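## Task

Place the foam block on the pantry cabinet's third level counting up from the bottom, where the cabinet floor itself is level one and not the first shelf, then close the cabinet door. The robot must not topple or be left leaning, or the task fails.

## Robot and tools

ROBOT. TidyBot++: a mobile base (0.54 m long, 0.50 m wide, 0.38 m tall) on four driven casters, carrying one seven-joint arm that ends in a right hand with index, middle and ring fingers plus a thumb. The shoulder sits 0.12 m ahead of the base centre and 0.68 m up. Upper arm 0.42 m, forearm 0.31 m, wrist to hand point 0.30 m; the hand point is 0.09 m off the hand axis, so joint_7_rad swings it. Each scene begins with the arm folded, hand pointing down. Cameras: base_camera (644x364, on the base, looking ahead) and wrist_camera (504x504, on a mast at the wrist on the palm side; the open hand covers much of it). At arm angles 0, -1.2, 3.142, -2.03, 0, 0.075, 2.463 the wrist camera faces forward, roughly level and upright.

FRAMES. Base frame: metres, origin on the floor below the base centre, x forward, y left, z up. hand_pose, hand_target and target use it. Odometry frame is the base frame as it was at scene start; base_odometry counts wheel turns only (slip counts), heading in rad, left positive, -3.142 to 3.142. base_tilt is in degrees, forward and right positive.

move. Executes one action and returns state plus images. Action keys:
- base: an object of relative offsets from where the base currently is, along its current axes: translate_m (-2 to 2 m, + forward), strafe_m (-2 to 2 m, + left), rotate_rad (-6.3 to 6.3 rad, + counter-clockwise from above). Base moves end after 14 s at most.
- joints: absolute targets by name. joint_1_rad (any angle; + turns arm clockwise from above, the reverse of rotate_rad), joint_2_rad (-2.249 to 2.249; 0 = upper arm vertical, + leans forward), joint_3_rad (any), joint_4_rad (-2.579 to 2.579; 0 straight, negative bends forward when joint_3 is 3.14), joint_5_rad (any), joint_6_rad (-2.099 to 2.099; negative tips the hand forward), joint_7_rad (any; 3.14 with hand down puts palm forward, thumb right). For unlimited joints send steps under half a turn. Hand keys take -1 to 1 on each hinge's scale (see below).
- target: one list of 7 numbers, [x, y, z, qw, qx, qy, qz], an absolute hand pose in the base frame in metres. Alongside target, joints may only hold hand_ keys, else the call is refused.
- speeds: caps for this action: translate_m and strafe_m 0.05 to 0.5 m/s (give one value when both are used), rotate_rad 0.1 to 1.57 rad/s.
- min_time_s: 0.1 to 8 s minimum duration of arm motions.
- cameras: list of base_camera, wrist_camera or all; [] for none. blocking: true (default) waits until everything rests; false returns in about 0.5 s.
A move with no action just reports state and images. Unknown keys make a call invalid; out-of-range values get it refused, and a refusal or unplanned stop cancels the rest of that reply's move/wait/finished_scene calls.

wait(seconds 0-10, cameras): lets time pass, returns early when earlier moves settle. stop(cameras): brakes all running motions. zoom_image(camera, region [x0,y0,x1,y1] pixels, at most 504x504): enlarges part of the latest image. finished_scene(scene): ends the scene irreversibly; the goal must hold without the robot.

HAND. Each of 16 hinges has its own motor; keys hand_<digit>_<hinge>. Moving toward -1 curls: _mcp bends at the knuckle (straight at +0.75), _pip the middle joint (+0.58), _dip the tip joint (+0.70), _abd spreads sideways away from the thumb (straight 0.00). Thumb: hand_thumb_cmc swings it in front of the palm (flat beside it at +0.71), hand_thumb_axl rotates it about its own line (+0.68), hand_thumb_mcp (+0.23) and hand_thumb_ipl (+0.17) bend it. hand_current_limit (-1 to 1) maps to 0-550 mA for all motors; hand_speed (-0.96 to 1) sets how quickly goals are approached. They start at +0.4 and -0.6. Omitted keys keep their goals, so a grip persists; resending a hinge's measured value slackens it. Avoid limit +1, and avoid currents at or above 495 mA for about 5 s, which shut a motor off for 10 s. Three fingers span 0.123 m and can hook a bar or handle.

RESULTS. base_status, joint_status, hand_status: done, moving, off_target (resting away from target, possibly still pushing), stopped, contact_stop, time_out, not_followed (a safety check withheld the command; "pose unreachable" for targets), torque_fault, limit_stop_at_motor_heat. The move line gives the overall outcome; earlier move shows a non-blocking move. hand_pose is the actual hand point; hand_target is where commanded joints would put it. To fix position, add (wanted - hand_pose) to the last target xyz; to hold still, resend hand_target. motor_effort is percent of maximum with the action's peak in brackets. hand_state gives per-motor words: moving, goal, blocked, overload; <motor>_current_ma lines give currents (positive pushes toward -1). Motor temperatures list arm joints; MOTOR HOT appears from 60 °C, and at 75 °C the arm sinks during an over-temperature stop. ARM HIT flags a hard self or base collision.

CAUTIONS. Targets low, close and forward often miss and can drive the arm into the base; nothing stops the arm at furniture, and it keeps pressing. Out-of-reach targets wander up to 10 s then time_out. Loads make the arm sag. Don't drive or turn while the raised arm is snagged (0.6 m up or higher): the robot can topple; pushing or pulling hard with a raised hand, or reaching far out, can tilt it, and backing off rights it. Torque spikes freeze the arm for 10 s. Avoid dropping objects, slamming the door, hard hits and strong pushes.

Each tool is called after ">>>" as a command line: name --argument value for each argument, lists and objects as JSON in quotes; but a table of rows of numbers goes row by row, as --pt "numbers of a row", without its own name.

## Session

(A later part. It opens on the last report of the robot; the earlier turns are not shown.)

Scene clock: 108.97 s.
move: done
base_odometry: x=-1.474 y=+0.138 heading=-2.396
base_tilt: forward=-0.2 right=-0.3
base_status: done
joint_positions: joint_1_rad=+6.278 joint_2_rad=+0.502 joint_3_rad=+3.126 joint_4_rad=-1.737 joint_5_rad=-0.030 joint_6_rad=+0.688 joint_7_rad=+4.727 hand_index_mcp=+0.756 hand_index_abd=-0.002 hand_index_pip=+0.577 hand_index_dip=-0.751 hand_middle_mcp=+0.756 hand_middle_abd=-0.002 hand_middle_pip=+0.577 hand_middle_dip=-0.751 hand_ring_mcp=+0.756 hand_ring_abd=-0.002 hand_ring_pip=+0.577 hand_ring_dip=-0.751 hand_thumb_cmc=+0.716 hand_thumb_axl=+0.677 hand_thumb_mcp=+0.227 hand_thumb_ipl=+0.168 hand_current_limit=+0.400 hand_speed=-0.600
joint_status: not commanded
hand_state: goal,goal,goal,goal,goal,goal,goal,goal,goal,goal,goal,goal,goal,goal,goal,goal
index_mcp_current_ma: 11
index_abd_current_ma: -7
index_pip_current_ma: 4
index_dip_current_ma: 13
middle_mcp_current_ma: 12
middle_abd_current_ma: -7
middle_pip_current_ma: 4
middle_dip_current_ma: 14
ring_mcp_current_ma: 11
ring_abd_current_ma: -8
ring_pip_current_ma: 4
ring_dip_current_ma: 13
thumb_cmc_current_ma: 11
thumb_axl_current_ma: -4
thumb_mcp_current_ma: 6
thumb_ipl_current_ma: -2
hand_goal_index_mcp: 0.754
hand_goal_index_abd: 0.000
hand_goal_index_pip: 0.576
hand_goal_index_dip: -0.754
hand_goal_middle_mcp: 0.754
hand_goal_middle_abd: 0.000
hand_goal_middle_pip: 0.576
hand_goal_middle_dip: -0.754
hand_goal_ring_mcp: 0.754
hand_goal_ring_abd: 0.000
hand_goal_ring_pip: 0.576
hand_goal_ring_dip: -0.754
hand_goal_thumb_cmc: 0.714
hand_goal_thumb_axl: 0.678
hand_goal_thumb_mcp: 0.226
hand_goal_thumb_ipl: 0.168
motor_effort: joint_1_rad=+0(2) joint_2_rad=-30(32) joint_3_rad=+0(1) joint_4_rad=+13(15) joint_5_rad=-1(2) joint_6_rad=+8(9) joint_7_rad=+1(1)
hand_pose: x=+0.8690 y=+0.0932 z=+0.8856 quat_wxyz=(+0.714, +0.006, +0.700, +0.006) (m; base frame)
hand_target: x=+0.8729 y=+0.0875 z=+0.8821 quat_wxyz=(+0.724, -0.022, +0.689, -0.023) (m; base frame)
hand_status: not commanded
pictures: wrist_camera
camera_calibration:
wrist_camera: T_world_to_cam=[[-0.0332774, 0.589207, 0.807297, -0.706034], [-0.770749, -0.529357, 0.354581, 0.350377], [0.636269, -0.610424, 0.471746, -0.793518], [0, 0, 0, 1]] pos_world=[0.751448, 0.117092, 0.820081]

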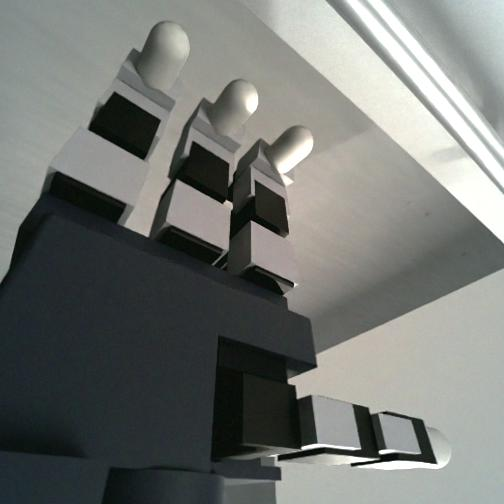

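>>> move --base '{"translate_m":0.025}' --speeds '{"translate_m":0.1}' --cameras '[]'

>>> move --base '{"strafe_m":0.03}' --speeds '{"strafe_m":0.1}' --cameras '["all"]'

Scene clock: 118.77 s.
move: done
base_odometry: x=-1.492 y=+0.121 heading=-2.397
base_tilt: forward=-0.2 right=-0.3
base_status: done
joint_positions: joint_1_rad=+6.278 joint_2_rad=+0.507 joint_3_rad=+3.126 joint_4_rad=-1.735 joint_5_rad=-0.030 joint_6_rad=+0.688 joint_7_rad=+4.727 hand_index_mcp=+0.756 hand_index_abd=-0.002 hand_index_pip=+0.577 hand_index_dip=-0.751 hand_middle_mcp=+0.756 hand_middle_abd=-0.002 hand_middle_pip=+0.577 hand_middle_dip=-0.751 hand_ring_mcp=+0.756 hand_ring_abd=-0.002 hand_ring_pip=+0.577 hand_ring_dip=-0.751 hand_thumb_cmc=+0.716 hand_thumb_axl=+0.677 hand_thumb_mcp=+0.227 hand_thumb_ipl=+0.168 hand_current_limit=+0.400 hand_speed=-0.600
joint_status: not commanded
hand_state: goal,goal,goal,goal,goal,goal,goal,goal,goal,goal,goal,goal,goal,goal,goal,goal
index_mcp_current_ma: 11
index_abd_current_ma: -7
index_pip_current_ma: 4
index_dip_current_ma: 13
middle_mcp_current_ma: 12
middle_abd_current_ma: -7
middle_pip_current_ma: 4
middle_dip_current_ma: 14
ring_mcp_current_ma: 11
ring_abd_current_ma: -8
ring_pip_current_ma: 4
ring_dip_current_ma: 13
thumb_cmc_current_ma: 11
thumb_axl_current_ma: -4
thumb_mcp_current_ma: 6
thumb_ipl_current_ma: -2
hand_goal_index_mcp: 0.754
hand_goal_index_abd: 0.000
hand_goal_index_pip: 0.576
hand_goal_index_dip: -0.754
hand_goal_middle_mcp: 0.754
hand_goal_middle_abd: 0.000
hand_goal_middle_pip: 0.576
hand_goal_middle_dip: -0.754
hand_goal_ring_mcp: 0.754
hand_goal_ring_abd: 0.000
hand_goal_ring_pip: 0.576
hand_goal_ring_dip: -0.754
hand_goal_thumb_cmc: 0.714
hand_goal_thumb_axl: 0.678
hand_goal_thumb_mcp: 0.226
hand_goal_thumb_ipl: 0.168
motor_effort: joint_1_rad=+0(3) joint_2_rad=-29(32) joint_3_rad=+0(1) joint_4_rad=+13(14) joint_5_rad=-1(2) joint_6_rad=+8(9) joint_7_rad=+1(1)
hand_pose: x=+0.8704 y=+0.0932 z=+0.8835 quat_wxyz=(+0.713, +0.006, +0.701, +0.006) (m; base frame)
hand_target: x=+0.8729 y=+0.0875 z=+0.8821 quat_wxyz=(+0.724, -0.022, +0.689, -0.023) (m; base frame)
hand_status: not commanded
pictures: none
No camera images: "cameras" was empty.

Scene clock: 119.63 s.
move: done
base_odometry: x=-1.472 y=+0.099 heading=-2.397
base_tilt: forward=-0.2 right=-0.3
base_status: done
joint_positions: joint_1_rad=+6.278 joint_2_rad=+0.507 joint_3_rad=+3.127 joint_4_rad=-1.735 joint_5_rad=-0.030 joint_6_rad=+0.688 joint_7_rad=+4.727 hand_index_mcp=+0.756 hand_index_abd=-0.002 hand_index_pip=+0.577 hand_index_dip=-0.751 hand_middle_mcp=+0.756 hand_middle_abd=-0.002 hand_middle_pip=+0.577 hand_middle_dip=-0.751 hand_ring_mcp=+0.756 hand_ring_abd=-0.002 hand_ring_pip=+0.577 hand_ring_dip=-0.751 hand_thumb_cmc=+0.716 hand_thumb_axl=+0.677 hand_thumb_mcp=+0.227 hand_thumb_ipl=+0.168 hand_current_limit=+0.400 hand_speed=-0.600
joint_status: not commanded
hand_state: goal,goal,goal,goal,goal,goal,goal,goal,goal,goal,goal,goal,goal,goal,goal,goal
index_mcp_current_ma: 11
index_abd_current_ma: -7
index_pip_current_ma: 4
index_dip_current_ma: 13
middle_mcp_current_ma: 12
middle_abd_current_ma: -7
middle_pip_current_ma: 4
middle_dip_current_ma: 14
ring_mcp_current_ma: 10
ring_abd_current_ma: -8
ring_pip_current_ma: 4
ring_dip_current_ma: 13
thumb_cmc_current_ma: 11
thumb_axl_current_ma: -4
thumb_mcp_current_ma: 6
thumb_ipl_current_ma: -2
hand_goal_index_mcp: 0.754
hand_goal_index_abd: 0.000
hand_goal_index_pip: 0.576
hand_goal_index_dip: -0.754
hand_goal_middle_mcp: 0.754
hand_goal_middle_abd: 0.000
hand_goal_middle_pip: 0.576
hand_goal_middle_dip: -0.754
hand_goal_ring_mcp: 0.754
hand_goal_ring_abd: 0.000
hand_goal_ring_pip: 0.576
hand_goal_ring_dip: -0.754
hand_goal_thumb_cmc: 0.714
hand_goal_thumb_axl: 0.678
hand_goal_thumb_mcp: 0.226
hand_goal_thumb_ipl: 0.168
motor_effort: joint_1_rad=+0(3) joint_2_rad=-30(30) joint_3_rad=+0(2) joint_4_rad=+14(14) joint_5_rad=-1(2) joint_6_rad=+8(9) joint_7_rad=+1(1)
hand_pose: x=+0.8704 y=+0.0925 z=+0.8835 quat_wxyz=(+0.713, +0.006, +0.701, +0.005) (m; base frame)
hand_target: x=+0.8729 y=+0.0875 z=+0.8821 quat_wxyz=(+0.724, -0.022, +0.689, -0.023) (m; base frame)
hand_status: not commanded
pictures: base_camera, wrist_camera
camera_calibration:
wrist_camera: T_world_to_cam=[[-0.0311441, 0.589505, 0.807164, -0.705635], [-0.770499, -0.528564, 0.356302, 0.350123], [0.63668, -0.610823, 0.470674, -0.793265], [0, 0, 0, 1]] pos_world=[0.752849, 0.116494, 0.818184]

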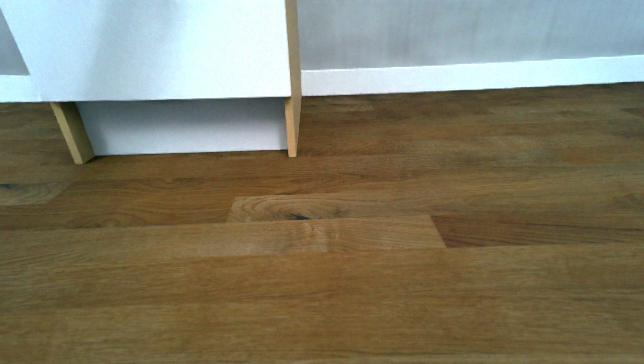

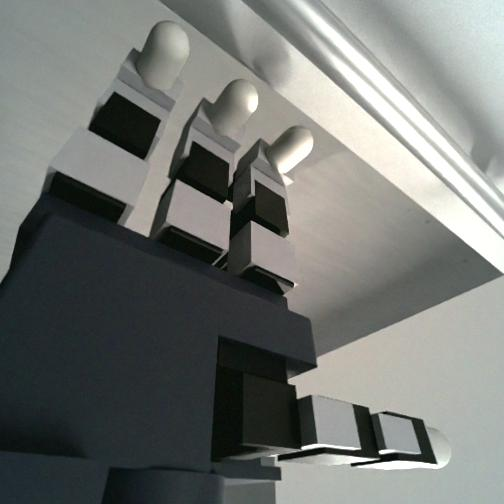

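>>> zoom_image --camera "wrist_camera" --region '[130, 0, 504, 300]'

Scaled by 1.348 from the camera's 504x504 image, which has a finer 720x720 frame.

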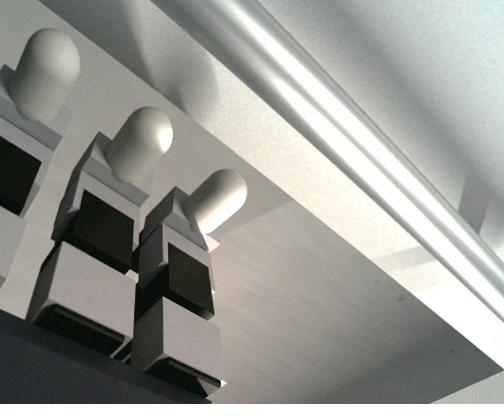

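>>> move --base '{"strafe_m":0.02}' --speeds '{"strafe_m":0.05}' --cameras '["wrist_camera"]'

>>> zoom_image --camera "wrist_camera" --region '[130, 0, 504, 300]'

Scene clock: 127.00 s.
move: done
base_odometry: x=-1.459 y=+0.084 heading=-2.397
base_tilt: forward=-0.3 right=-0.3
base_status: done
joint_positions: joint_1_rad=+6.279 joint_2_rad=+0.507 joint_3_rad=+3.127 joint_4_rad=-1.735 joint_5_rad=-0.030 joint_6_rad=+0.688 joint_7_rad=+4.727 hand_index_mcp=+0.756 hand_index_abd=-0.002 hand_index_pip=+0.577 hand_index_dip=-0.751 hand_middle_mcp=+0.756 hand_middle_abd=-0.002 hand_middle_pip=+0.577 hand_middle_dip=-0.751 hand_ring_mcp=+0.756 hand_ring_abd=-0.002 hand_ring_pip=+0.577 hand_ring_dip=-0.751 hand_thumb_cmc=+0.716 hand_thumb_axl=+0.677 hand_thumb_mcp=+0.227 hand_thumb_ipl=+0.168 hand_current_limit=+0.400 hand_speed=-0.600
joint_status: not commanded
hand_state: goal,goal,goal,goal,goal,goal,goal,goal,goal,goal,goal,goal,goal,goal,goal,goal
index_mcp_current_ma: 10
index_abd_current_ma: -7
index_pip_current_ma: 4
index_dip_current_ma: 13
middle_mcp_current_ma: 11
middle_abd_current_ma: -7
middle_pip_current_ma: 4
middle_dip_current_ma: 14
ring_mcp_current_ma: 10
ring_abd_current_ma: -8
ring_pip_current_ma: 4
ring_dip_current_ma: 13
thumb_cmc_current_ma: 11
thumb_axl_current_ma: -4
thumb_mcp_current_ma: 6
thumb_ipl_current_ma: -2
hand_goal_index_mcp: 0.754
hand_goal_index_abd: 0.000
hand_goal_index_pip: 0.576
hand_goal_index_dip: -0.754
hand_goal_middle_mcp: 0.754
hand_goal_middle_abd: 0.000
hand_goal_middle_pip: 0.576
hand_goal_middle_dip: -0.754
hand_goal_ring_mcp: 0.754
hand_goal_ring_abd: 0.000
hand_goal_ring_pip: 0.576
hand_goal_ring_dip: -0.754
hand_goal_thumb_cmc: 0.714
hand_goal_thumb_axl: 0.678
hand_goal_thumb_mcp: 0.226
hand_goal_thumb_ipl: 0.168
motor_effort: joint_1_rad=+0(3) joint_2_rad=-30(31) joint_3_rad=+0(2) joint_4_rad=+13(14) joint_5_rad=-2(2) joint_6_rad=+8(9) joint_7_rad=+0(1)
hand_pose: x=+0.8705 y=+0.0919 z=+0.8835 quat_wxyz=(+0.713, +0.006, +0.701, +0.005) (m; base frame)
hand_target: x=+0.8729 y=+0.0875 z=+0.8821 quat_wxyz=(+0.724, -0.022, +0.689, -0.023) (m; base frame)
hand_status: not commanded
pictures: wrist_camera
camera_calibration:
wrist_camera: T_world_to_cam=[[-0.0305378, 0.589572, 0.807138, -0.705781], [-0.770962, -0.527832, 0.356385, 0.350132], [0.636148, -0.61139, 0.470657, -0.793153], [0, 0, 0, 1]] pos_world=[0.752948, 0.115995, 0.818184]

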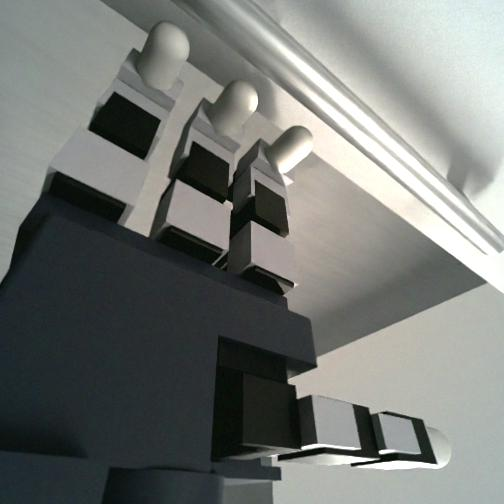

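Scaled by 1.348 from the camera's 504x504 image, which has a finer 720x720 frame.

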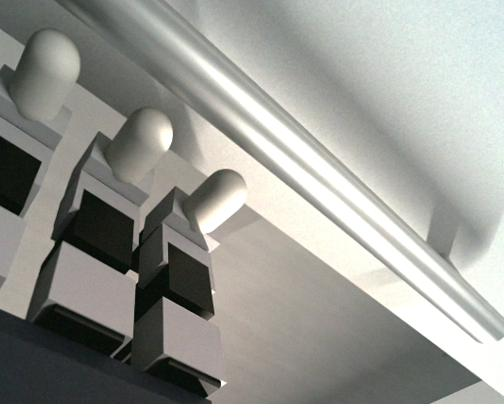

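>>> move --base '{"translate_m":0.006}' --speeds '{"translate_m":0.05}' --cameras '[]'

>>> move --base '{"strafe_m":0.022}' --speeds '{"strafe_m":0.05}' --cameras '["wrist_camera"]'

>>> zoom_image --camera "wrist_camera" --region '[130, 0, 504, 300]'

Scene clock: 131.90 s.
move: done
base_odometry: x=-1.463 y=+0.080 heading=-2.397
base_tilt: forward=-0.2 right=-0.3
base_status: done
joint_positions: joint_1_rad=+6.279 joint_2_rad=+0.508 joint_3_rad=+3.127 joint_4_rad=-1.734 joint_5_rad=-0.030 joint_6_rad=+0.688 joint_7_rad=+4.727 hand_index_mcp=+0.756 hand_index_abd=-0.002 hand_index_pip=+0.577 hand_index_dip=-0.751 hand_middle_mcp=+0.756 hand_middle_abd=-0.002 hand_middle_pip=+0.577 hand_middle_dip=-0.751 hand_ring_mcp=+0.756 hand_ring_abd=-0.002 hand_ring_pip=+0.577 hand_ring_dip=-0.751 hand_thumb_cmc=+0.716 hand_thumb_axl=+0.677 hand_thumb_mcp=+0.227 hand_thumb_ipl=+0.168 hand_current_limit=+0.400 hand_speed=-0.600
joint_status: not commanded
hand_state: goal,goal,goal,goal,goal,goal,goal,goal,goal,goal,goal,goal,goal,goal,goal,goal
index_mcp_current_ma: 10
index_abd_current_ma: -7
index_pip_current_ma: 4
index_dip_current_ma: 13
middle_mcp_current_ma: 11
middle_abd_current_ma: -7
middle_pip_current_ma: 4
middle_dip_current_ma: 14
ring_mcp_current_ma: 10
ring_abd_current_ma: -8
ring_pip_current_ma: 4
ring_dip_current_ma: 13
thumb_cmc_current_ma: 11
thumb_axl_current_ma: -4
thumb_mcp_current_ma: 6
thumb_ipl_current_ma: -2
hand_goal_index_mcp: 0.754
hand_goal_index_abd: 0.000
hand_goal_index_pip: 0.576
hand_goal_index_dip: -0.754
hand_goal_middle_mcp: 0.754
hand_goal_middle_abd: 0.000
hand_goal_middle_pip: 0.576
hand_goal_middle_dip: -0.754
hand_goal_ring_mcp: 0.754
hand_goal_ring_abd: 0.000
hand_goal_ring_pip: 0.576
hand_goal_ring_dip: -0.754
hand_goal_thumb_cmc: 0.714
hand_goal_thumb_axl: 0.678
hand_goal_thumb_mcp: 0.226
hand_goal_thumb_ipl: 0.168
motor_effort: joint_1_rad=+0(1) joint_2_rad=-29(32) joint_3_rad=+0(1) joint_4_rad=+13(15) joint_5_rad=-1(1) joint_6_rad=+9(9) joint_7_rad=+1(1)
hand_pose: x=+0.8707 y=+0.0919 z=+0.8835 quat_wxyz=(+0.713, +0.006, +0.701, +0.005) (m; base frame)
hand_target: x=+0.8729 y=+0.0875 z=+0.8821 quat_wxyz=(+0.724, -0.022, +0.689, -0.023) (m; base frame)
hand_status: not commanded
pictures: none
No camera images: "cameras" was empty.

Scene clock: 132.90 s.
move: done
base_odometry: x=-1.448 y=+0.063 heading=-2.397
base_tilt: forward=-0.2 right=-0.3
base_status: done
joint_positions: joint_1_rad=+6.284 joint_2_rad=+0.508 joint_3_rad=+3.132 joint_4_rad=-1.734 joint_5_rad=-0.030 joint_6_rad=+0.688 joint_7_rad=+4.727 hand_index_mcp=+0.757 hand_index_abd=-0.002 hand_index_pip=+0.577 hand_index_dip=-0.752 hand_middle_mcp=+0.767 hand_middle_abd=-0.002 hand_middle_pip=+0.578 hand_middle_dip=-0.755 hand_ring_mcp=+0.778 hand_ring_abd=-0.002 hand_ring_pip=+0.581 hand_ring_dip=-0.756 hand_thumb_cmc=+0.716 hand_thumb_axl=+0.677 hand_thumb_mcp=+0.227 hand_thumb_ipl=+0.168 hand_current_limit=+0.400 hand_speed=-0.600
joint_status: not commanded
hand_state: goal,goal,goal,goal,goal,goal,goal,goal,blocked,goal,goal,goal,goal,goal,goal,goal
index_mcp_current_ma: 17
index_abd_current_ma: -7
index_pip_current_ma: 4
index_dip_current_ma: 9
middle_mcp_current_ma: 69
middle_abd_current_ma: -7
middle_pip_current_ma: 10
middle_dip_current_ma: -7
ring_mcp_current_ma: 127
ring_abd_current_ma: -8
ring_pip_current_ma: 26
ring_dip_current_ma: -11
thumb_cmc_current_ma: 10
thumb_axl_current_ma: -4
thumb_mcp_current_ma: 6
thumb_ipl_current_ma: -2
hand_goal_index_mcp: 0.754
hand_goal_index_abd: 0.000
hand_goal_index_pip: 0.576
hand_goal_index_dip: -0.754
hand_goal_middle_mcp: 0.754
hand_goal_middle_abd: 0.000
hand_goal_middle_pip: 0.576
hand_goal_middle_dip: -0.754
hand_goal_ring_mcp: 0.754
hand_goal_ring_abd: 0.000
hand_goal_ring_pip: 0.576
hand_goal_ring_dip: -0.754
hand_goal_thumb_cmc: 0.714
hand_goal_thumb_axl: 0.678
hand_goal_thumb_mcp: 0.226
hand_goal_thumb_ipl: 0.168
motor_effort: joint_1_rad=-2(5) joint_2_rad=-30(32) joint_3_rad=-2(4) joint_4_rad=+13(14) joint_5_rad=+0(2) joint_6_rad=+8(9) joint_7_rad=+1(1)
hand_pose: x=+0.8717 y=+0.0847 z=+0.8833 quat_wxyz=(+0.713, +0.009, +0.701, +0.000) (m; base frame)
hand_target: x=+0.8729 y=+0.0875 z=+0.8821 quat_wxyz=(+0.724, -0.022, +0.689, -0.023) (m; base frame)
hand_status: not commanded
pictures: wrist_camera
camera_calibration:
wrist_camera: T_world_to_cam=[[-0.0250017, 0.591946, 0.80559, -0.705018], [-0.776655, -0.518881, 0.357169, 0.350798], [0.62943, -0.616736, 0.47271, -0.793768], [0, 0, 0, 1]] pos_world=[0.754444, 0.10981, 0.817884]

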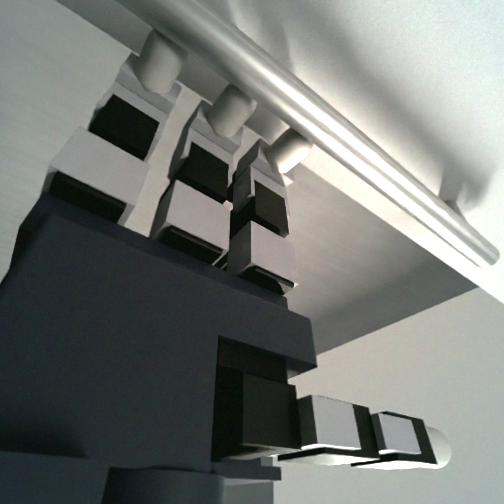

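Scaled by 1.348 from the camera's 504x504 image, which has a finer 720x720 frame.

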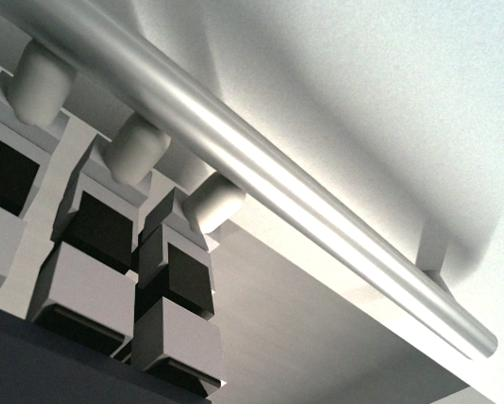

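>>> move --base '{"strafe_m":-0.02}' --speeds '{"strafe_m":0.05}' --cameras '[]'

>>> move --base '{"translate_m":0.012}' --speeds '{"translate_m":0.05}' --cameras '["wrist_camera"]'

>>> zoom_image --camera "wrist_camera" --region '[130, 0, 504, 300]'

Scene clock: 135.63 s.
move: done
base_odometry: x=-1.461 y=+0.078 heading=-2.397
base_tilt: forward=-0.2 right=-0.3
base_status: done
joint_positions: joint_1_rad=+6.284 joint_2_rad=+0.508 joint_3_rad=+3.132 joint_4_rad=-1.734 joint_5_rad=-0.030 joint_6_rad=+0.688 joint_7_rad=+4.727 hand_index_mcp=+0.756 hand_index_abd=-0.002 hand_index_pip=+0.577 hand_index_dip=-0.752 hand_middle_mcp=+0.757 hand_middle_abd=-0.002 hand_middle_pip=+0.578 hand_middle_dip=-0.755 hand_ring_mcp=+0.757 hand_ring_abd=-0.002 hand_ring_pip=+0.578 hand_ring_dip=-0.756 hand_thumb_cmc=+0.716 hand_thumb_axl=+0.677 hand_thumb_mcp=+0.227 hand_thumb_ipl=+0.168 hand_current_limit=+0.400 hand_speed=-0.600
joint_status: not commanded
hand_state: goal,goal,goal,goal,goal,goal,goal,goal,goal,goal,goal,goal,goal,goal,goal,goal
index_mcp_current_ma: 12
index_abd_current_ma: -7
index_pip_current_ma: 4
index_dip_current_ma: 9
middle_mcp_current_ma: 15
middle_abd_current_ma: -8
middle_pip_current_ma: 10
middle_dip_current_ma: -7
ring_mcp_current_ma: 13
ring_abd_current_ma: -9
ring_pip_current_ma: 12
ring_dip_current_ma: -10
thumb_cmc_current_ma: 10
thumb_axl_current_ma: -4
thumb_mcp_current_ma: 6
thumb_ipl_current_ma: -2
hand_goal_index_mcp: 0.754
hand_goal_index_abd: 0.000
hand_goal_index_pip: 0.576
hand_goal_index_dip: -0.754
hand_goal_middle_mcp: 0.754
hand_goal_middle_abd: 0.000
hand_goal_middle_pip: 0.576
hand_goal_middle_dip: -0.754
hand_goal_ring_mcp: 0.754
hand_goal_ring_abd: 0.000
hand_goal_ring_pip: 0.576
hand_goal_ring_dip: -0.754
hand_goal_thumb_cmc: 0.714
hand_goal_thumb_axl: 0.678
hand_goal_thumb_mcp: 0.226
hand_goal_thumb_ipl: 0.168
motor_effort: joint_1_rad=+0(5) joint_2_rad=-30(32) joint_3_rad=+0(3) joint_4_rad=+14(14) joint_5_rad=-1(2) joint_6_rad=+8(9) joint_7_rad=+0(1)
hand_pose: x=+0.8716 y=+0.0851 z=+0.8833 quat_wxyz=(+0.713, +0.009, +0.701, +0.001) (m; base frame)
hand_target: x=+0.8729 y=+0.0875 z=+0.8821 quat_wxyz=(+0.724, -0.022, +0.689, -0.023) (m; base frame)
hand_status: not commanded
pictures: none
No camera images: "cameras" was empty.

Scene clock: 136.37 s.
move: done
base_odometry: x=-1.470 y=+0.070 heading=-2.397
base_tilt: forward=-0.2 right=-0.3
base_status: done
joint_positions: joint_1_rad=+6.284 joint_2_rad=+0.508 joint_3_rad=+3.132 joint_4_rad=-1.734 joint_5_rad=-0.030 joint_6_rad=+0.689 joint_7_rad=+4.727 hand_index_mcp=+0.756 hand_index_abd=-0.002 hand_index_pip=+0.577 hand_index_dip=-0.752 hand_middle_mcp=+0.757 hand_middle_abd=-0.002 hand_middle_pip=+0.578 hand_middle_dip=-0.755 hand_ring_mcp=+0.756 hand_ring_abd=-0.002 hand_ring_pip=+0.578 hand_ring_dip=-0.756 hand_thumb_cmc=+0.716 hand_thumb_axl=+0.677 hand_thumb_mcp=+0.227 hand_thumb_ipl=+0.168 hand_current_limit=+0.400 hand_speed=-0.600
joint_status: not commanded
hand_state: goal,goal,goal,goal,goal,goal,goal,goal,goal,goal,goal,goal,goal,goal,goal,goal
index_mcp_current_ma: 12
index_abd_current_ma: -8
index_pip_current_ma: 4
index_dip_current_ma: 9
middle_mcp_current_ma: 14
middle_abd_current_ma: -8
middle_pip_current_ma: 10
middle_dip_current_ma: -7
ring_mcp_current_ma: 13
ring_abd_current_ma: -9
ring_pip_current_ma: 12
ring_dip_current_ma: -10
thumb_cmc_current_ma: 10
thumb_axl_current_ma: -4
thumb_mcp_current_ma: 6
thumb_ipl_current_ma: -2
hand_goal_index_mcp: 0.754
hand_goal_index_abd: 0.000
hand_goal_index_pip: 0.576
hand_goal_index_dip: -0.754
hand_goal_middle_mcp: 0.754
hand_goal_middle_abd: 0.000
hand_goal_middle_pip: 0.576
hand_goal_middle_dip: -0.754
hand_goal_ring_mcp: 0.754
hand_goal_ring_abd: 0.000
hand_goal_ring_pip: 0.576
hand_goal_ring_dip: -0.754
hand_goal_thumb_cmc: 0.714
hand_goal_thumb_axl: 0.678
hand_goal_thumb_mcp: 0.226
hand_goal_thumb_ipl: 0.168
motor_effort: joint_1_rad=+0(1) joint_2_rad=-30(33) joint_3_rad=+0(1) joint_4_rad=+14(14) joint_5_rad=-1(2) joint_6_rad=+8(9) joint_7_rad=+0(1)
hand_pose: x=+0.8717 y=+0.0851 z=+0.8831 quat_wxyz=(+0.713, +0.009, +0.701, +0.001) (m; base frame)
hand_target: x=+0.8729 y=+0.0875 z=+0.8821 quat_wxyz=(+0.724, -0.022, +0.689, -0.023) (m; base frame)
hand_status: not commanded
pictures: wrist_camera
camera_calibration:
wrist_camera: T_world_to_cam=[[-0.0253802, 0.591924, 0.805594, -0.704809], [-0.776321, -0.519382, 0.357167, 0.350881], [0.629827, -0.616334, 0.472705, -0.793767], [0, 0, 0, 1]] pos_world=[0.754444, 0.110209, 0.817684]

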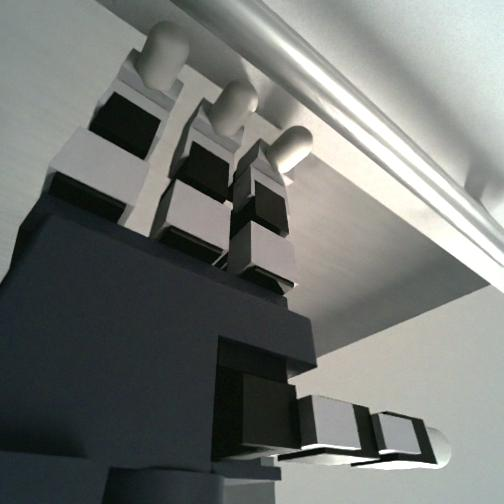

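Scaled by 1.348 from the camera's 504x504 image, which has a finer 720x720 frame.

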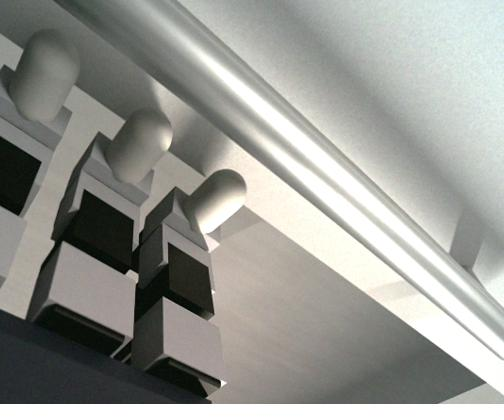

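>>> move --base '{"strafe_m":0.028}' --speeds '{"strafe_m":0.05}' --cameras '["wrist_camera"]'

>>> zoom_image --camera "wrist_camera" --region '[130, 0, 504, 300]'

Scene clock: 138.40 s.
move: done
base_odometry: x=-1.451 y=+0.049 heading=-2.397
base_tilt: forward=-0.2 right=-0.3
base_status: done
joint_positions: joint_1_rad=+6.284 joint_2_rad=+0.508 joint_3_rad=+3.132 joint_4_rad=-1.734 joint_5_rad=-0.030 joint_6_rad=+0.689 joint_7_rad=+4.727 hand_index_mcp=+0.756 hand_index_abd=-0.002 hand_index_pip=+0.577 hand_index_dip=-0.752 hand_middle_mcp=+0.757 hand_middle_abd=-0.002 hand_middle_pip=+0.578 hand_middle_dip=-0.755 hand_ring_mcp=+0.759 hand_ring_abd=-0.002 hand_ring_pip=+0.579 hand_ring_dip=-0.755 hand_thumb_cmc=+0.716 hand_thumb_axl=+0.677 hand_thumb_mcp=+0.227 hand_thumb_ipl=+0.168 hand_current_limit=+0.400 hand_speed=-0.600
joint_status: not commanded
hand_state: goal,goal,goal,goal,goal,goal,goal,goal,goal,goal,goal,goal,goal,goal,goal,goal
index_mcp_current_ma: 11
index_abd_current_ma: -8
index_pip_current_ma: 4
index_dip_current_ma: 9
middle_mcp_current_ma: 14
middle_abd_current_ma: -8
middle_pip_current_ma: 10
middle_dip_current_ma: -7
ring_mcp_current_ma: 28
ring_abd_current_ma: -9
ring_pip_current_ma: 15
ring_dip_current_ma: -5
thumb_cmc_current_ma: 11
thumb_axl_current_ma: -4
thumb_mcp_current_ma: 6
thumb_ipl_current_ma: -2
hand_goal_index_mcp: 0.754
hand_goal_index_abd: 0.000
hand_goal_index_pip: 0.576
hand_goal_index_dip: -0.754
hand_goal_middle_mcp: 0.754
hand_goal_middle_abd: 0.000
hand_goal_middle_pip: 0.576
hand_goal_middle_dip: -0.754
hand_goal_ring_mcp: 0.754
hand_goal_ring_abd: 0.000
hand_goal_ring_pip: 0.576
hand_goal_ring_dip: -0.754
hand_goal_thumb_cmc: 0.714
hand_goal_thumb_axl: 0.678
hand_goal_thumb_mcp: 0.226
hand_goal_thumb_ipl: 0.168
motor_effort: joint_1_rad=+0(4) joint_2_rad=-30(32) joint_3_rad=+0(3) joint_4_rad=+13(14) joint_5_rad=+0(2) joint_6_rad=+9(9) joint_7_rad=+0(1)
hand_pose: x=+0.8717 y=+0.0851 z=+0.8831 quat_wxyz=(+0.713, +0.009, +0.701, +0.001) (m; base frame)
hand_target: x=+0.8729 y=+0.0875 z=+0.8821 quat_wxyz=(+0.724, -0.022, +0.689, -0.023) (m; base frame)
hand_status: not commanded
pictures: wrist_camera
camera_calibration:
wrist_camera: T_world_to_cam=[[-0.0252964, 0.591919, 0.8056, -0.704817], [-0.776355, -0.519314, 0.357191, 0.350829], [0.629788, -0.616396, 0.472676, -0.793769], [0, 0, 0, 1]] pos_world=[0.754444, 0.110109, 0.817684]

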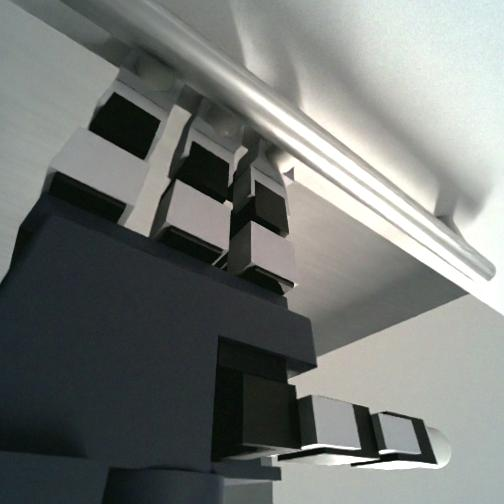

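Scaled by 1.348 from the camera's 504x504 image, which has a finer 720x720 frame.

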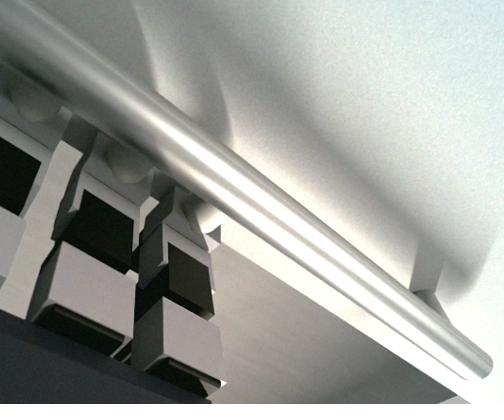

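>>> move --base '{"translate_m":0.006}' --speeds '{"translate_m":0.05}' --cameras '[]'

>>> move --base '{"strafe_m":0.022}' --speeds '{"strafe_m":0.05}' --cameras '["wrist_camera"]'

>>> zoom_image --camera "wrist_camera" --region '[130, 0, 504, 300]'

Scene clock: 140.60 s.
move: done
base_odometry: x=-1.456 y=+0.045 heading=-2.397
base_tilt: forward=-0.3 right=-0.3
base_status: done
joint_positions: joint_1_rad=+6.284 joint_2_rad=+0.506 joint_3_rad=+3.132 joint_4_rad=-1.740 joint_5_rad=-0.030 joint_6_rad=+0.694 joint_7_rad=+4.727 hand_index_mcp=+0.756 hand_index_abd=-0.001 hand_index_pip=+0.573 hand_index_dip=-0.752 hand_middle_mcp=+0.756 hand_middle_abd=+0.000 hand_middle_pip=+0.574 hand_middle_dip=-0.755 hand_ring_mcp=+0.757 hand_ring_abd=+0.000 hand_ring_pip=+0.575 hand_ring_dip=-0.755 hand_thumb_cmc=+0.716 hand_thumb_axl=+0.677 hand_thumb_mcp=+0.227 hand_thumb_ipl=+0.168 hand_current_limit=+0.400 hand_speed=-0.600
joint_status: not commanded
hand_state: goal,goal,goal,goal,goal,goal,goal,goal,goal,goal,goal,goal,goal,goal,goal,goal
index_mcp_current_ma: 8
index_abd_current_ma: -4
index_pip_current_ma: -14
index_dip_current_ma: 9
middle_mcp_current_ma: 10
middle_abd_current_ma: -1
middle_pip_current_ma: -8
middle_dip_current_ma: -7
ring_mcp_current_ma: 14
ring_abd_current_ma: 0
ring_pip_current_ma: -3
ring_dip_current_ma: -5
thumb_cmc_current_ma: 11
thumb_axl_current_ma: -4
thumb_mcp_current_ma: 5
thumb_ipl_current_ma: -2
hand_goal_index_mcp: 0.754
hand_goal_index_abd: 0.000
hand_goal_index_pip: 0.576
hand_goal_index_dip: -0.754
hand_goal_middle_mcp: 0.754
hand_goal_middle_abd: 0.000
hand_goal_middle_pip: 0.576
hand_goal_middle_dip: -0.754
hand_goal_ring_mcp: 0.754
hand_goal_ring_abd: 0.000
hand_goal_ring_pip: 0.576
hand_goal_ring_dip: -0.754
hand_goal_thumb_cmc: 0.714
hand_goal_thumb_axl: 0.678
hand_goal_thumb_mcp: 0.226
hand_goal_thumb_ipl: 0.168
motor_effort: joint_1_rad=+0(2) joint_2_rad=-28(31) joint_3_rad=+0(1) joint_4_rad=+16(21) joint_5_rad=+0(1) joint_6_rad=+9(9) joint_7_rad=+0(2)
hand_pose: x=+0.8701 y=+0.0850 z=+0.8826 quat_wxyz=(+0.713, +0.009, +0.701, +0.001) (m; base frame)
hand_target: x=+0.8729 y=+0.0875 z=+0.8821 quat_wxyz=(+0.724, -0.022, +0.689, -0.023) (m; base frame)
hand_status: not commanded
pictures: none
No camera images: "cameras" was empty.

Scene clock: 141.53 s.
move: done
base_odometry: x=-1.441 y=+0.029 heading=-2.397
base_tilt: forward=-0.3 right=-0.3
base_status: done
joint_positions: joint_1_rad=+6.290 joint_2_rad=+0.506 joint_3_rad=+3.136 joint_4_rad=-1.743 joint_5_rad=-0.030 joint_6_rad=+0.695 joint_7_rad=+4.727 hand_index_mcp=+0.773 hand_index_abd=+0.000 hand_index_pip=+0.580 hand_index_dip=-0.752 hand_middle_mcp=+0.773 hand_middle_abd=-0.001 hand_middle_pip=+0.580 hand_middle_dip=-0.755 hand_ring_mcp=+0.770 hand_ring_abd=-0.001 hand_ring_pip=+0.581 hand_ring_dip=-0.754 hand_thumb_cmc=+0.716 hand_thumb_axl=+0.677 hand_thumb_mcp=+0.227 hand_thumb_ipl=+0.168 hand_current_limit=+0.400 hand_speed=-0.600
joint_status: not commanded
hand_state: goal,goal,goal,goal,goal,goal,goal,goal,goal,goal,goal,goal,goal,goal,goal,goal
index_mcp_current_ma: 101
index_abd_current_ma: -1
index_pip_current_ma: 20
index_dip_current_ma: 9
middle_mcp_current_ma: 102
middle_abd_current_ma: -3
middle_pip_current_ma: 22
middle_dip_current_ma: -3
ring_mcp_current_ma: 87
ring_abd_current_ma: -3
ring_pip_current_ma: 27
ring_dip_current_ma: 0
thumb_cmc_current_ma: 11
thumb_axl_current_ma: -4
thumb_mcp_current_ma: 5
thumb_ipl_current_ma: -2
hand_goal_index_mcp: 0.754
hand_goal_index_abd: 0.000
hand_goal_index_pip: 0.576
hand_goal_index_dip: -0.754
hand_goal_middle_mcp: 0.754
hand_goal_middle_abd: 0.000
hand_goal_middle_pip: 0.576
hand_goal_middle_dip: -0.754
hand_goal_ring_mcp: 0.754
hand_goal_ring_abd: 0.000
hand_goal_ring_pip: 0.576
hand_goal_ring_dip: -0.754
hand_goal_thumb_cmc: 0.714
hand_goal_thumb_axl: 0.678
hand_goal_thumb_mcp: 0.226
hand_goal_thumb_ipl: 0.168
motor_effort: joint_1_rad=-2(6) joint_2_rad=-25(30) joint_3_rad=-1(4) joint_4_rad=+17(19) joint_5_rad=+0(3) joint_6_rad=+7(9) joint_7_rad=+1(2)
hand_pose: x=+0.8704 y=+0.0787 z=+0.8816 quat_wxyz=(+0.713, +0.011, +0.701, -0.003) (m; base frame)
hand_target: x=+0.8729 y=+0.0875 z=+0.8821 quat_wxyz=(+0.724, -0.022, +0.689, -0.023) (m; base frame)
hand_status: not commanded
pictures: wrist_camera
camera_calibration:
wrist_camera: T_world_to_cam=[[-0.0194681, 0.593638, 0.804497, -0.704142], [-0.78084, -0.511568, 0.35859, 0.34897], [0.624427, -0.621203, 0.473495, -0.79186], [0, 0, 0, 1]] pos_world=[0.753241, 0.104622, 0.816285]

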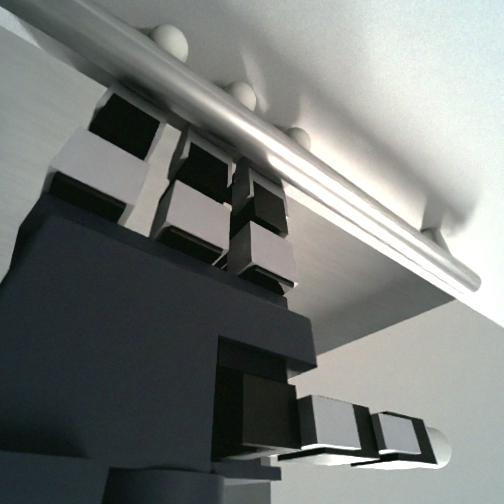

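Scaled by 1.348 from the camera's 504x504 image, which has a finer 720x720 frame.

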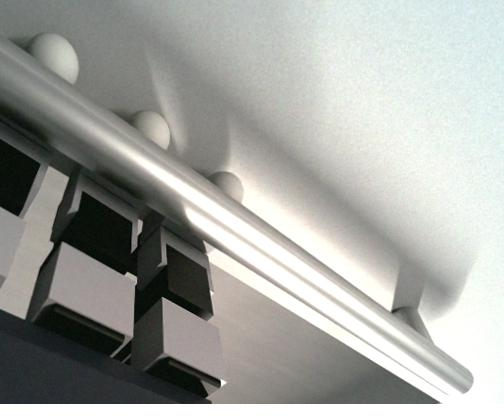

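>>> move --base '{"translate_m":-0.01}' --speeds '{"translate_m":0.05}' --joints '{"hand_current_limit":0.7,"hand_index_dip":-0.95,"hand_middle_dip":-0.95,"hand_ring_dip":-0.95}' --cameras '["wrist_camera"]'

>>> move --base '{"translate_m":-0.06,"strafe_m":0.01}' --speeds '{"translate_m":0.05}' --cameras '["wrist_camera"]'

Scene clock: 145.40 s.
move: off_target
base_odometry: x=-1.433 y=+0.035 heading=-2.397
base_tilt: forward=-0.2 right=-0.3
base_status: done
joint_positions: joint_1_rad=+6.286 joint_2_rad=+0.517 joint_3_rad=+3.136 joint_4_rad=-1.727 joint_5_rad=-0.030 joint_6_rad=+0.695 joint_7_rad=+4.727 hand_index_mcp=+0.785 hand_index_abd=-0.002 hand_index_pip=+0.608 hand_index_dip=-0.848 hand_middle_mcp=+0.786 hand_middle_abd=-0.002 hand_middle_pip=+0.605 hand_middle_dip=-0.848 hand_ring_mcp=+0.783 hand_ring_abd=-0.002 hand_ring_pip=+0.607 hand_ring_dip=-0.853 hand_thumb_cmc=+0.716 hand_thumb_axl=+0.677 hand_thumb_mcp=+0.227 hand_thumb_ipl=+0.168 hand_current_limit=+0.700 hand_speed=-0.600
joint_status: hand_index_dip off_target (ended at -0.848, target -0.950); hand_middle_dip off_target (ended at -0.848, target -0.950); hand_ring_dip off_target (ended at -0.853, target -0.950); the others done
hand_state: blocked,goal,blocked,blocked,blocked,goal,blocked,blocked,blocked,goal,blocked,blocked,goal,goal,goal,goal
index_mcp_current_ma: 167
index_abd_current_ma: -8
index_pip_current_ma: 162
index_dip_current_ma: 467
middle_mcp_current_ma: 170
middle_abd_current_ma: -11
middle_pip_current_ma: 148
middle_dip_current_ma: 467
ring_mcp_current_ma: 156
ring_abd_current_ma: -7
ring_pip_current_ma: 157
ring_dip_current_ma: 467
thumb_cmc_current_ma: 9
thumb_axl_current_ma: -4
thumb_mcp_current_ma: 5
thumb_ipl_current_ma: -2
hand_goal_index_mcp: 0.754
hand_goal_index_abd: 0.000
hand_goal_index_pip: 0.576
hand_goal_index_dip: -0.950
hand_goal_middle_mcp: 0.754
hand_goal_middle_abd: 0.000
hand_goal_middle_pip: 0.576
hand_goal_middle_dip: -0.950
hand_goal_ring_mcp: 0.754
hand_goal_ring_abd: 0.000
hand_goal_ring_pip: 0.576
hand_goal_ring_dip: -0.950
hand_goal_thumb_cmc: 0.714
hand_goal_thumb_axl: 0.678
hand_goal_thumb_mcp: 0.226
hand_goal_thumb_ipl: 0.168
motor_effort: joint_1_rad=+1(2) joint_2_rad=-32(36) joint_3_rad=+1(2) joint_4_rad=+12(16) joint_5_rad=-2(2) joint_6_rad=+9(10) joint_7_rad=+0(1)
hand_pose: x=+0.8750 y=+0.0817 z=+0.8814 quat_wxyz=(+0.714, +0.010, +0.700, -0.002) (m; base frame)
hand_target: x=+0.8729 y=+0.0875 z=+0.8821 quat_wxyz=(+0.724, -0.022, +0.689, -0.023) (m; base frame)
hand_status: not commanded
pictures: wrist_camera
camera_calibration:
wrist_camera: T_world_to_cam=[[-0.0251456, 0.593438, 0.804487, -0.700688], [-0.780249, -0.514744, 0.355318, 0.356859], [0.624964, -0.618765, 0.475973, -0.7956], [0, 0, 0, 1]] pos_world=[0.758041, 0.107216, 0.81558]

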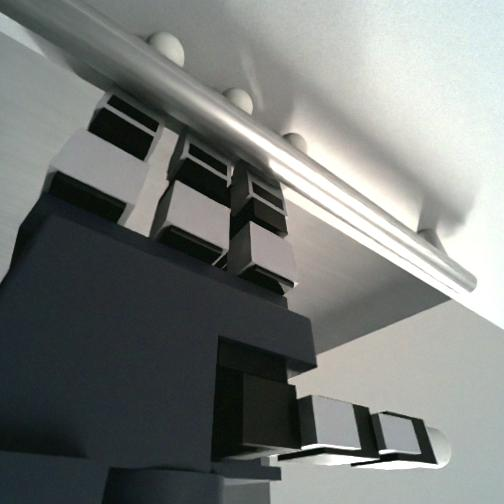

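Scene clock: 147.13 s.
move: done
base_odometry: x=-1.382 y=+0.069 heading=-2.397
base_tilt: forward=-0.3 right=-0.3
base_status: done
joint_positions: joint_1_rad=+6.285 joint_2_rad=+0.519 joint_3_rad=+3.136 joint_4_rad=-1.725 joint_5_rad=-0.030 joint_6_rad=+0.695 joint_7_rad=+4.727 hand_index_mcp=+0.816 hand_index_abd=-0.002 hand_index_pip=+0.647 hand_index_dip=-0.833 hand_middle_mcp=+0.818 hand_middle_abd=-0.001 hand_middle_pip=+0.641 hand_middle_dip=-0.829 hand_ring_mcp=+0.813 hand_ring_abd=-0.002 hand_ring_pip=+0.644 hand_ring_dip=-0.832 hand_thumb_cmc=+0.716 hand_thumb_axl=+0.677 hand_thumb_mcp=+0.227 hand_thumb_ipl=+0.168 hand_current_limit=+0.700 hand_speed=-0.600
joint_status: not commanded
hand_state: blocked,goal,blocked,blocked,blocked,goal,blocked,blocked,blocked,goal,blocked,blocked,goal,goal,goal,goal
index_mcp_current_ma: 333
index_abd_current_ma: -8
index_pip_current_ma: 359
index_dip_current_ma: 467
middle_mcp_current_ma: 343
middle_abd_current_ma: -7
middle_pip_current_ma: 326
middle_dip_current_ma: 467
ring_mcp_current_ma: 317
ring_abd_current_ma: -7
ring_pip_current_ma: 345
ring_dip_current_ma: 467
thumb_cmc_current_ma: 9
thumb_axl_current_ma: -4
thumb_mcp_current_ma: 5
thumb_ipl_current_ma: -2
hand_goal_index_mcp: 0.754
hand_goal_index_abd: 0.000
hand_goal_index_pip: 0.576
hand_goal_index_dip: -0.950
hand_goal_middle_mcp: 0.754
hand_goal_middle_abd: 0.000
hand_goal_middle_pip: 0.576
hand_goal_middle_dip: -0.950
hand_goal_ring_mcp: 0.754
hand_goal_ring_abd: 0.000
hand_goal_ring_pip: 0.576
hand_goal_ring_dip: -0.950
hand_goal_thumb_cmc: 0.714
hand_goal_thumb_axl: 0.678
hand_goal_thumb_mcp: 0.226
hand_goal_thumb_ipl: 0.168
motor_effort: joint_1_rad=+2(4) joint_2_rad=-32(37) joint_3_rad=+1(3) joint_4_rad=+11(15) joint_5_rad=-1(2) joint_6_rad=+8(11) joint_7_rad=+0(2)
hand_pose: x=+0.8755 y=+0.0825 z=+0.8815 quat_wxyz=(+0.715, +0.010, +0.699, -0.001) (m; base frame)
hand_target: x=+0.8729 y=+0.0875 z=+0.8821 quat_wxyz=(+0.724, -0.022, +0.689, -0.023) (m; base frame)
hand_status: not commanded
pictures: wrist_camera
camera_calibration:
wrist_camera: T_world_to_cam=[[-0.0264048, 0.593429, 0.804453, -0.700105], [-0.779962, -0.515581, 0.354733, 0.35796], [0.625269, -0.618076, 0.476466, -0.796189], [0, 0, 0, 1]] pos_world=[0.758541, 0.107915, 0.815579]

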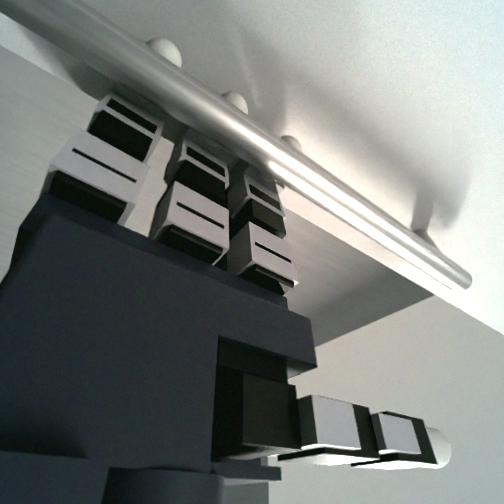

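>>> move --base '{"translate_m":-0.05,"strafe_m":0.008}' --speeds '{"translate_m":0.05}' --cameras '["all"]'

Scene clock: 150.17 s.
move: done
base_odometry: x=-1.340 y=+0.096 heading=-2.397
base_tilt: forward=-0.3 right=-0.3
base_status: done
joint_positions: joint_1_rad=+6.283 joint_2_rad=+0.520 joint_3_rad=+3.136 joint_4_rad=-1.723 joint_5_rad=-0.030 joint_6_rad=+0.695 joint_7_rad=+4.727 hand_index_mcp=+0.819 hand_index_abd=-0.002 hand_index_pip=+0.651 hand_index_dip=-0.753 hand_middle_mcp=+0.821 hand_middle_abd=-0.002 hand_middle_pip=+0.642 hand_middle_dip=-0.746 hand_ring_mcp=+0.816 hand_ring_abd=-0.002 hand_ring_pip=+0.645 hand_ring_dip=-0.747 hand_thumb_cmc=+0.716 hand_thumb_axl=+0.677 hand_thumb_mcp=+0.227 hand_thumb_ipl=+0.168 hand_current_limit=+0.700 hand_speed=-0.600
joint_status: not commanded
hand_state: blocked,goal,blocked,blocked,blocked,goal,blocked,blocked,blocked,goal,blocked,blocked,goal,goal,goal,goal
index_mcp_current_ma: 351
index_abd_current_ma: -10
index_pip_current_ma: 377
index_dip_current_ma: 467
middle_mcp_current_ma: 360
middle_abd_current_ma: -10
middle_pip_current_ma: 332
middle_dip_current_ma: 467
ring_mcp_current_ma: 333
ring_abd_current_ma: -10
ring_pip_current_ma: 350
ring_dip_current_ma: 467
thumb_cmc_current_ma: 9
thumb_axl_current_ma: -4
thumb_mcp_current_ma: 5
thumb_ipl_current_ma: -2
hand_goal_index_mcp: 0.754
hand_goal_index_abd: 0.000
hand_goal_index_pip: 0.576
hand_goal_index_dip: -0.950
hand_goal_middle_mcp: 0.754
hand_goal_middle_abd: 0.000
hand_goal_middle_pip: 0.576
hand_goal_middle_dip: -0.950
hand_goal_ring_mcp: 0.754
hand_goal_ring_abd: 0.000
hand_goal_ring_pip: 0.576
hand_goal_ring_dip: -0.950
hand_goal_thumb_cmc: 0.714
hand_goal_thumb_axl: 0.678
hand_goal_thumb_mcp: 0.226
hand_goal_thumb_ipl: 0.168
motor_effort: joint_1_rad=+1(4) joint_2_rad=-33(36) joint_3_rad=+1(3) joint_4_rad=+13(15) joint_5_rad=+0(2) joint_6_rad=+8(10) joint_7_rad=+0(1)
hand_pose: x=+0.8759 y=+0.0837 z=+0.8816 quat_wxyz=(+0.715, +0.009, +0.699, -0.001) (m; base frame)
hand_target: x=+0.8729 y=+0.0875 z=+0.8821 quat_wxyz=(+0.724, -0.022, +0.689, -0.023) (m; base frame)
hand_status: not commanded
pictures: base_camera, wrist_camera
camera_calibration:
wrist_camera: T_world_to_cam=[[-0.0279583, 0.593396, 0.804425, -0.699478], [-0.779424, -0.516803, 0.354138, 0.359075], [0.625873, -0.617087, 0.476956, -0.79685], [0, 0, 0, 1]] pos_world=[0.759042, 0.108913, 0.815578]

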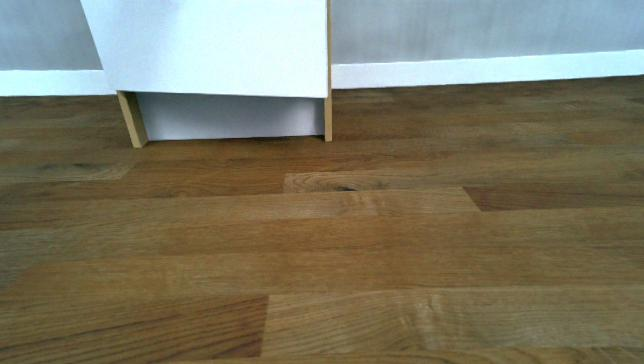

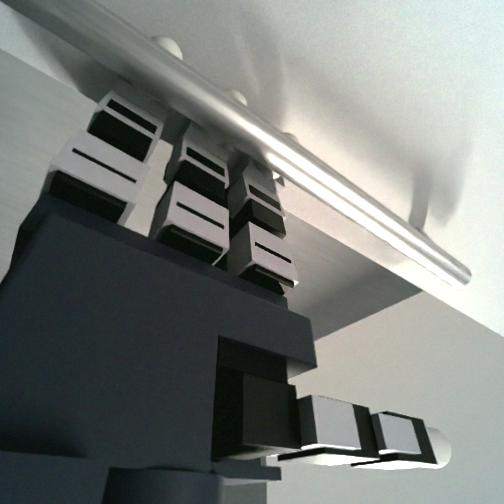

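>>> move --base '{"translate_m":-0.037,"strafe_m":0.114,"rotate_rad":-0.1}' --speeds '{"translate_m":0.08,"rotate_rad":0.1}' --cameras '[]'

>>> move --base '{"translate_m":-0.044,"strafe_m":0.111,"rotate_rad":-0.1}' --speeds '{"translate_m":0.08,"rotate_rad":0.1}' --cameras '["all"]'

Scene clock: 158.50 s.
move: done
base_odometry: x=-1.235 y=+0.038 heading=-2.498
base_tilt: forward=-0.3 right=-0.3
base_status: done
joint_positions: joint_1_rad=+6.290 joint_2_rad=+0.520 joint_3_rad=+3.140 joint_4_rad=-1.723 joint_5_rad=-0.029 joint_6_rad=+0.695 joint_7_rad=+4.728 hand_index_mcp=+0.819 hand_index_abd=-0.003 hand_index_pip=+0.649 hand_index_dip=-0.761 hand_middle_mcp=+0.818 hand_middle_abd=-0.004 hand_middle_pip=+0.641 hand_middle_dip=-0.751 hand_ring_mcp=+0.810 hand_ring_abd=-0.005 hand_ring_pip=+0.645 hand_ring_dip=-0.750 hand_thumb_cmc=+0.716 hand_thumb_axl=+0.677 hand_thumb_mcp=+0.227 hand_thumb_ipl=+0.168 hand_current_limit=+0.700 hand_speed=-0.600
joint_status: not commanded
hand_state: blocked,goal,blocked,blocked,blocked,goal,blocked,blocked,blocked,goal,blocked,blocked,goal,goal,goal,goal
index_mcp_current_ma: 348
index_abd_current_ma: -12
index_pip_current_ma: 371
index_dip_current_ma: 467
middle_mcp_current_ma: 343
middle_abd_current_ma: -16
middle_pip_current_ma: 330
middle_dip_current_ma: 467
ring_mcp_current_ma: 298
ring_abd_current_ma: -20
ring_pip_current_ma: 350
ring_dip_current_ma: 467
thumb_cmc_current_ma: 9
thumb_axl_current_ma: -4
thumb_mcp_current_ma: 5
thumb_ipl_current_ma: -2
hand_goal_index_mcp: 0.754
hand_goal_index_abd: 0.000
hand_goal_index_pip: 0.576
hand_goal_index_dip: -0.950
hand_goal_middle_mcp: 0.754
hand_goal_middle_abd: 0.000
hand_goal_middle_pip: 0.576
hand_goal_middle_dip: -0.950
hand_goal_ring_mcp: 0.754
hand_goal_ring_abd: 0.000
hand_goal_ring_pip: 0.576
hand_goal_ring_dip: -0.950
hand_goal_thumb_cmc: 0.714
hand_goal_thumb_axl: 0.678
hand_goal_thumb_mcp: 0.226
hand_goal_thumb_ipl: 0.168
motor_effort: joint_1_rad=-2(8) joint_2_rad=-32(34) joint_3_rad=-1(6) joint_4_rad=+13(15) joint_5_rad=+1(4) joint_6_rad=+9(10) joint_7_rad=+1(2)
hand_pose: x=+0.8768 y=+0.0765 z=+0.8816 quat_wxyz=(+0.715, +0.011, +0.699, -0.006) (m; base frame)
hand_target: x=+0.8729 y=+0.0875 z=+0.8821 quat_wxyz=(+0.724, -0.022, +0.689, -0.023) (m; base frame)
hand_status: not commanded
pictures: none
No camera images: "cameras" was empty.

Scene clock: 160.53 s.
move: done
base_odometry: x=-1.134 y=-0.025 heading=-2.599
base_tilt: forward=-0.3 right=-0.3
base_status: done
joint_positions: joint_1_rad=+6.290 joint_2_rad=+0.520 joint_3_rad=+3.141 joint_4_rad=-1.722 joint_5_rad=-0.028 joint_6_rad=+0.695 joint_7_rad=+4.728 hand_index_mcp=+0.820 hand_index_abd=-0.002 hand_index_pip=+0.649 hand_index_dip=-0.761 hand_middle_mcp=+0.818 hand_middle_abd=-0.003 hand_middle_pip=+0.641 hand_middle_dip=-0.751 hand_ring_mcp=+0.810 hand_ring_abd=-0.004 hand_ring_pip=+0.645 hand_ring_dip=-0.750 hand_thumb_cmc=+0.716 hand_thumb_axl=+0.677 hand_thumb_mcp=+0.227 hand_thumb_ipl=+0.168 hand_current_limit=+0.700 hand_speed=-0.600
joint_status: not commanded
hand_state: blocked,goal,blocked,blocked,blocked,goal,blocked,blocked,blocked,goal,blocked,blocked,goal,goal,goal,goal
index_mcp_current_ma: 355
index_abd_current_ma: -10
index_pip_current_ma: 371
index_dip_current_ma: 467
middle_mcp_current_ma: 344
middle_abd_current_ma: -14
middle_pip_current_ma: 330
middle_dip_current_ma: 467
ring_mcp_current_ma: 298
ring_abd_current_ma: -18
ring_pip_current_ma: 350
ring_dip_current_ma: 467
thumb_cmc_current_ma: 8
thumb_axl_current_ma: -4
thumb_mcp_current_ma: 5
thumb_ipl_current_ma: -2
hand_goal_index_mcp: 0.754
hand_goal_index_abd: 0.000
hand_goal_index_pip: 0.576
hand_goal_index_dip: -0.950
hand_goal_middle_mcp: 0.754
hand_goal_middle_abd: 0.000
hand_goal_middle_pip: 0.576
hand_goal_middle_dip: -0.950
hand_goal_ring_mcp: 0.754
hand_goal_ring_abd: 0.000
hand_goal_ring_pip: 0.576
hand_goal_ring_dip: -0.950
hand_goal_thumb_cmc: 0.714
hand_goal_thumb_axl: 0.678
hand_goal_thumb_mcp: 0.226
hand_goal_thumb_ipl: 0.168
motor_effort: joint_1_rad=-2(8) joint_2_rad=-32(35) joint_3_rad=-2(6) joint_4_rad=+13(15) joint_5_rad=+1(4) joint_6_rad=+9(11) joint_7_rad=+1(2)
hand_pose: x=+0.8771 y=+0.0760 z=+0.8815 quat_wxyz=(+0.715, +0.011, +0.699, -0.006) (m; base frame)
hand_target: x=+0.8729 y=+0.0875 z=+0.8821 quat_wxyz=(+0.724, -0.022, +0.689, -0.023) (m; base frame)
hand_status: not commanded
pictures: base_camera, wrist_camera
camera_calibration:
wrist_camera: T_world_to_cam=[[-0.0226361, 0.598123, 0.801084, -0.696919], [-0.784982, -0.506842, 0.356249, 0.3582], [0.619104, -0.620773, 0.480989, -0.799594], [0, 0, 0, 1]] pos_world=[0.760438, 0.102028, 0.815279]

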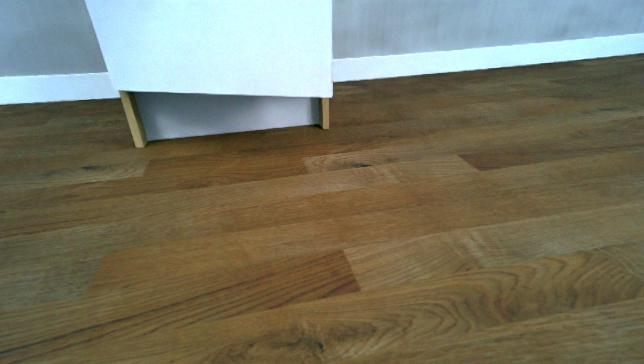

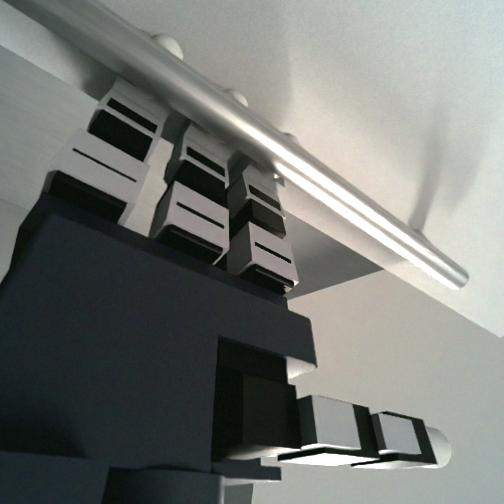

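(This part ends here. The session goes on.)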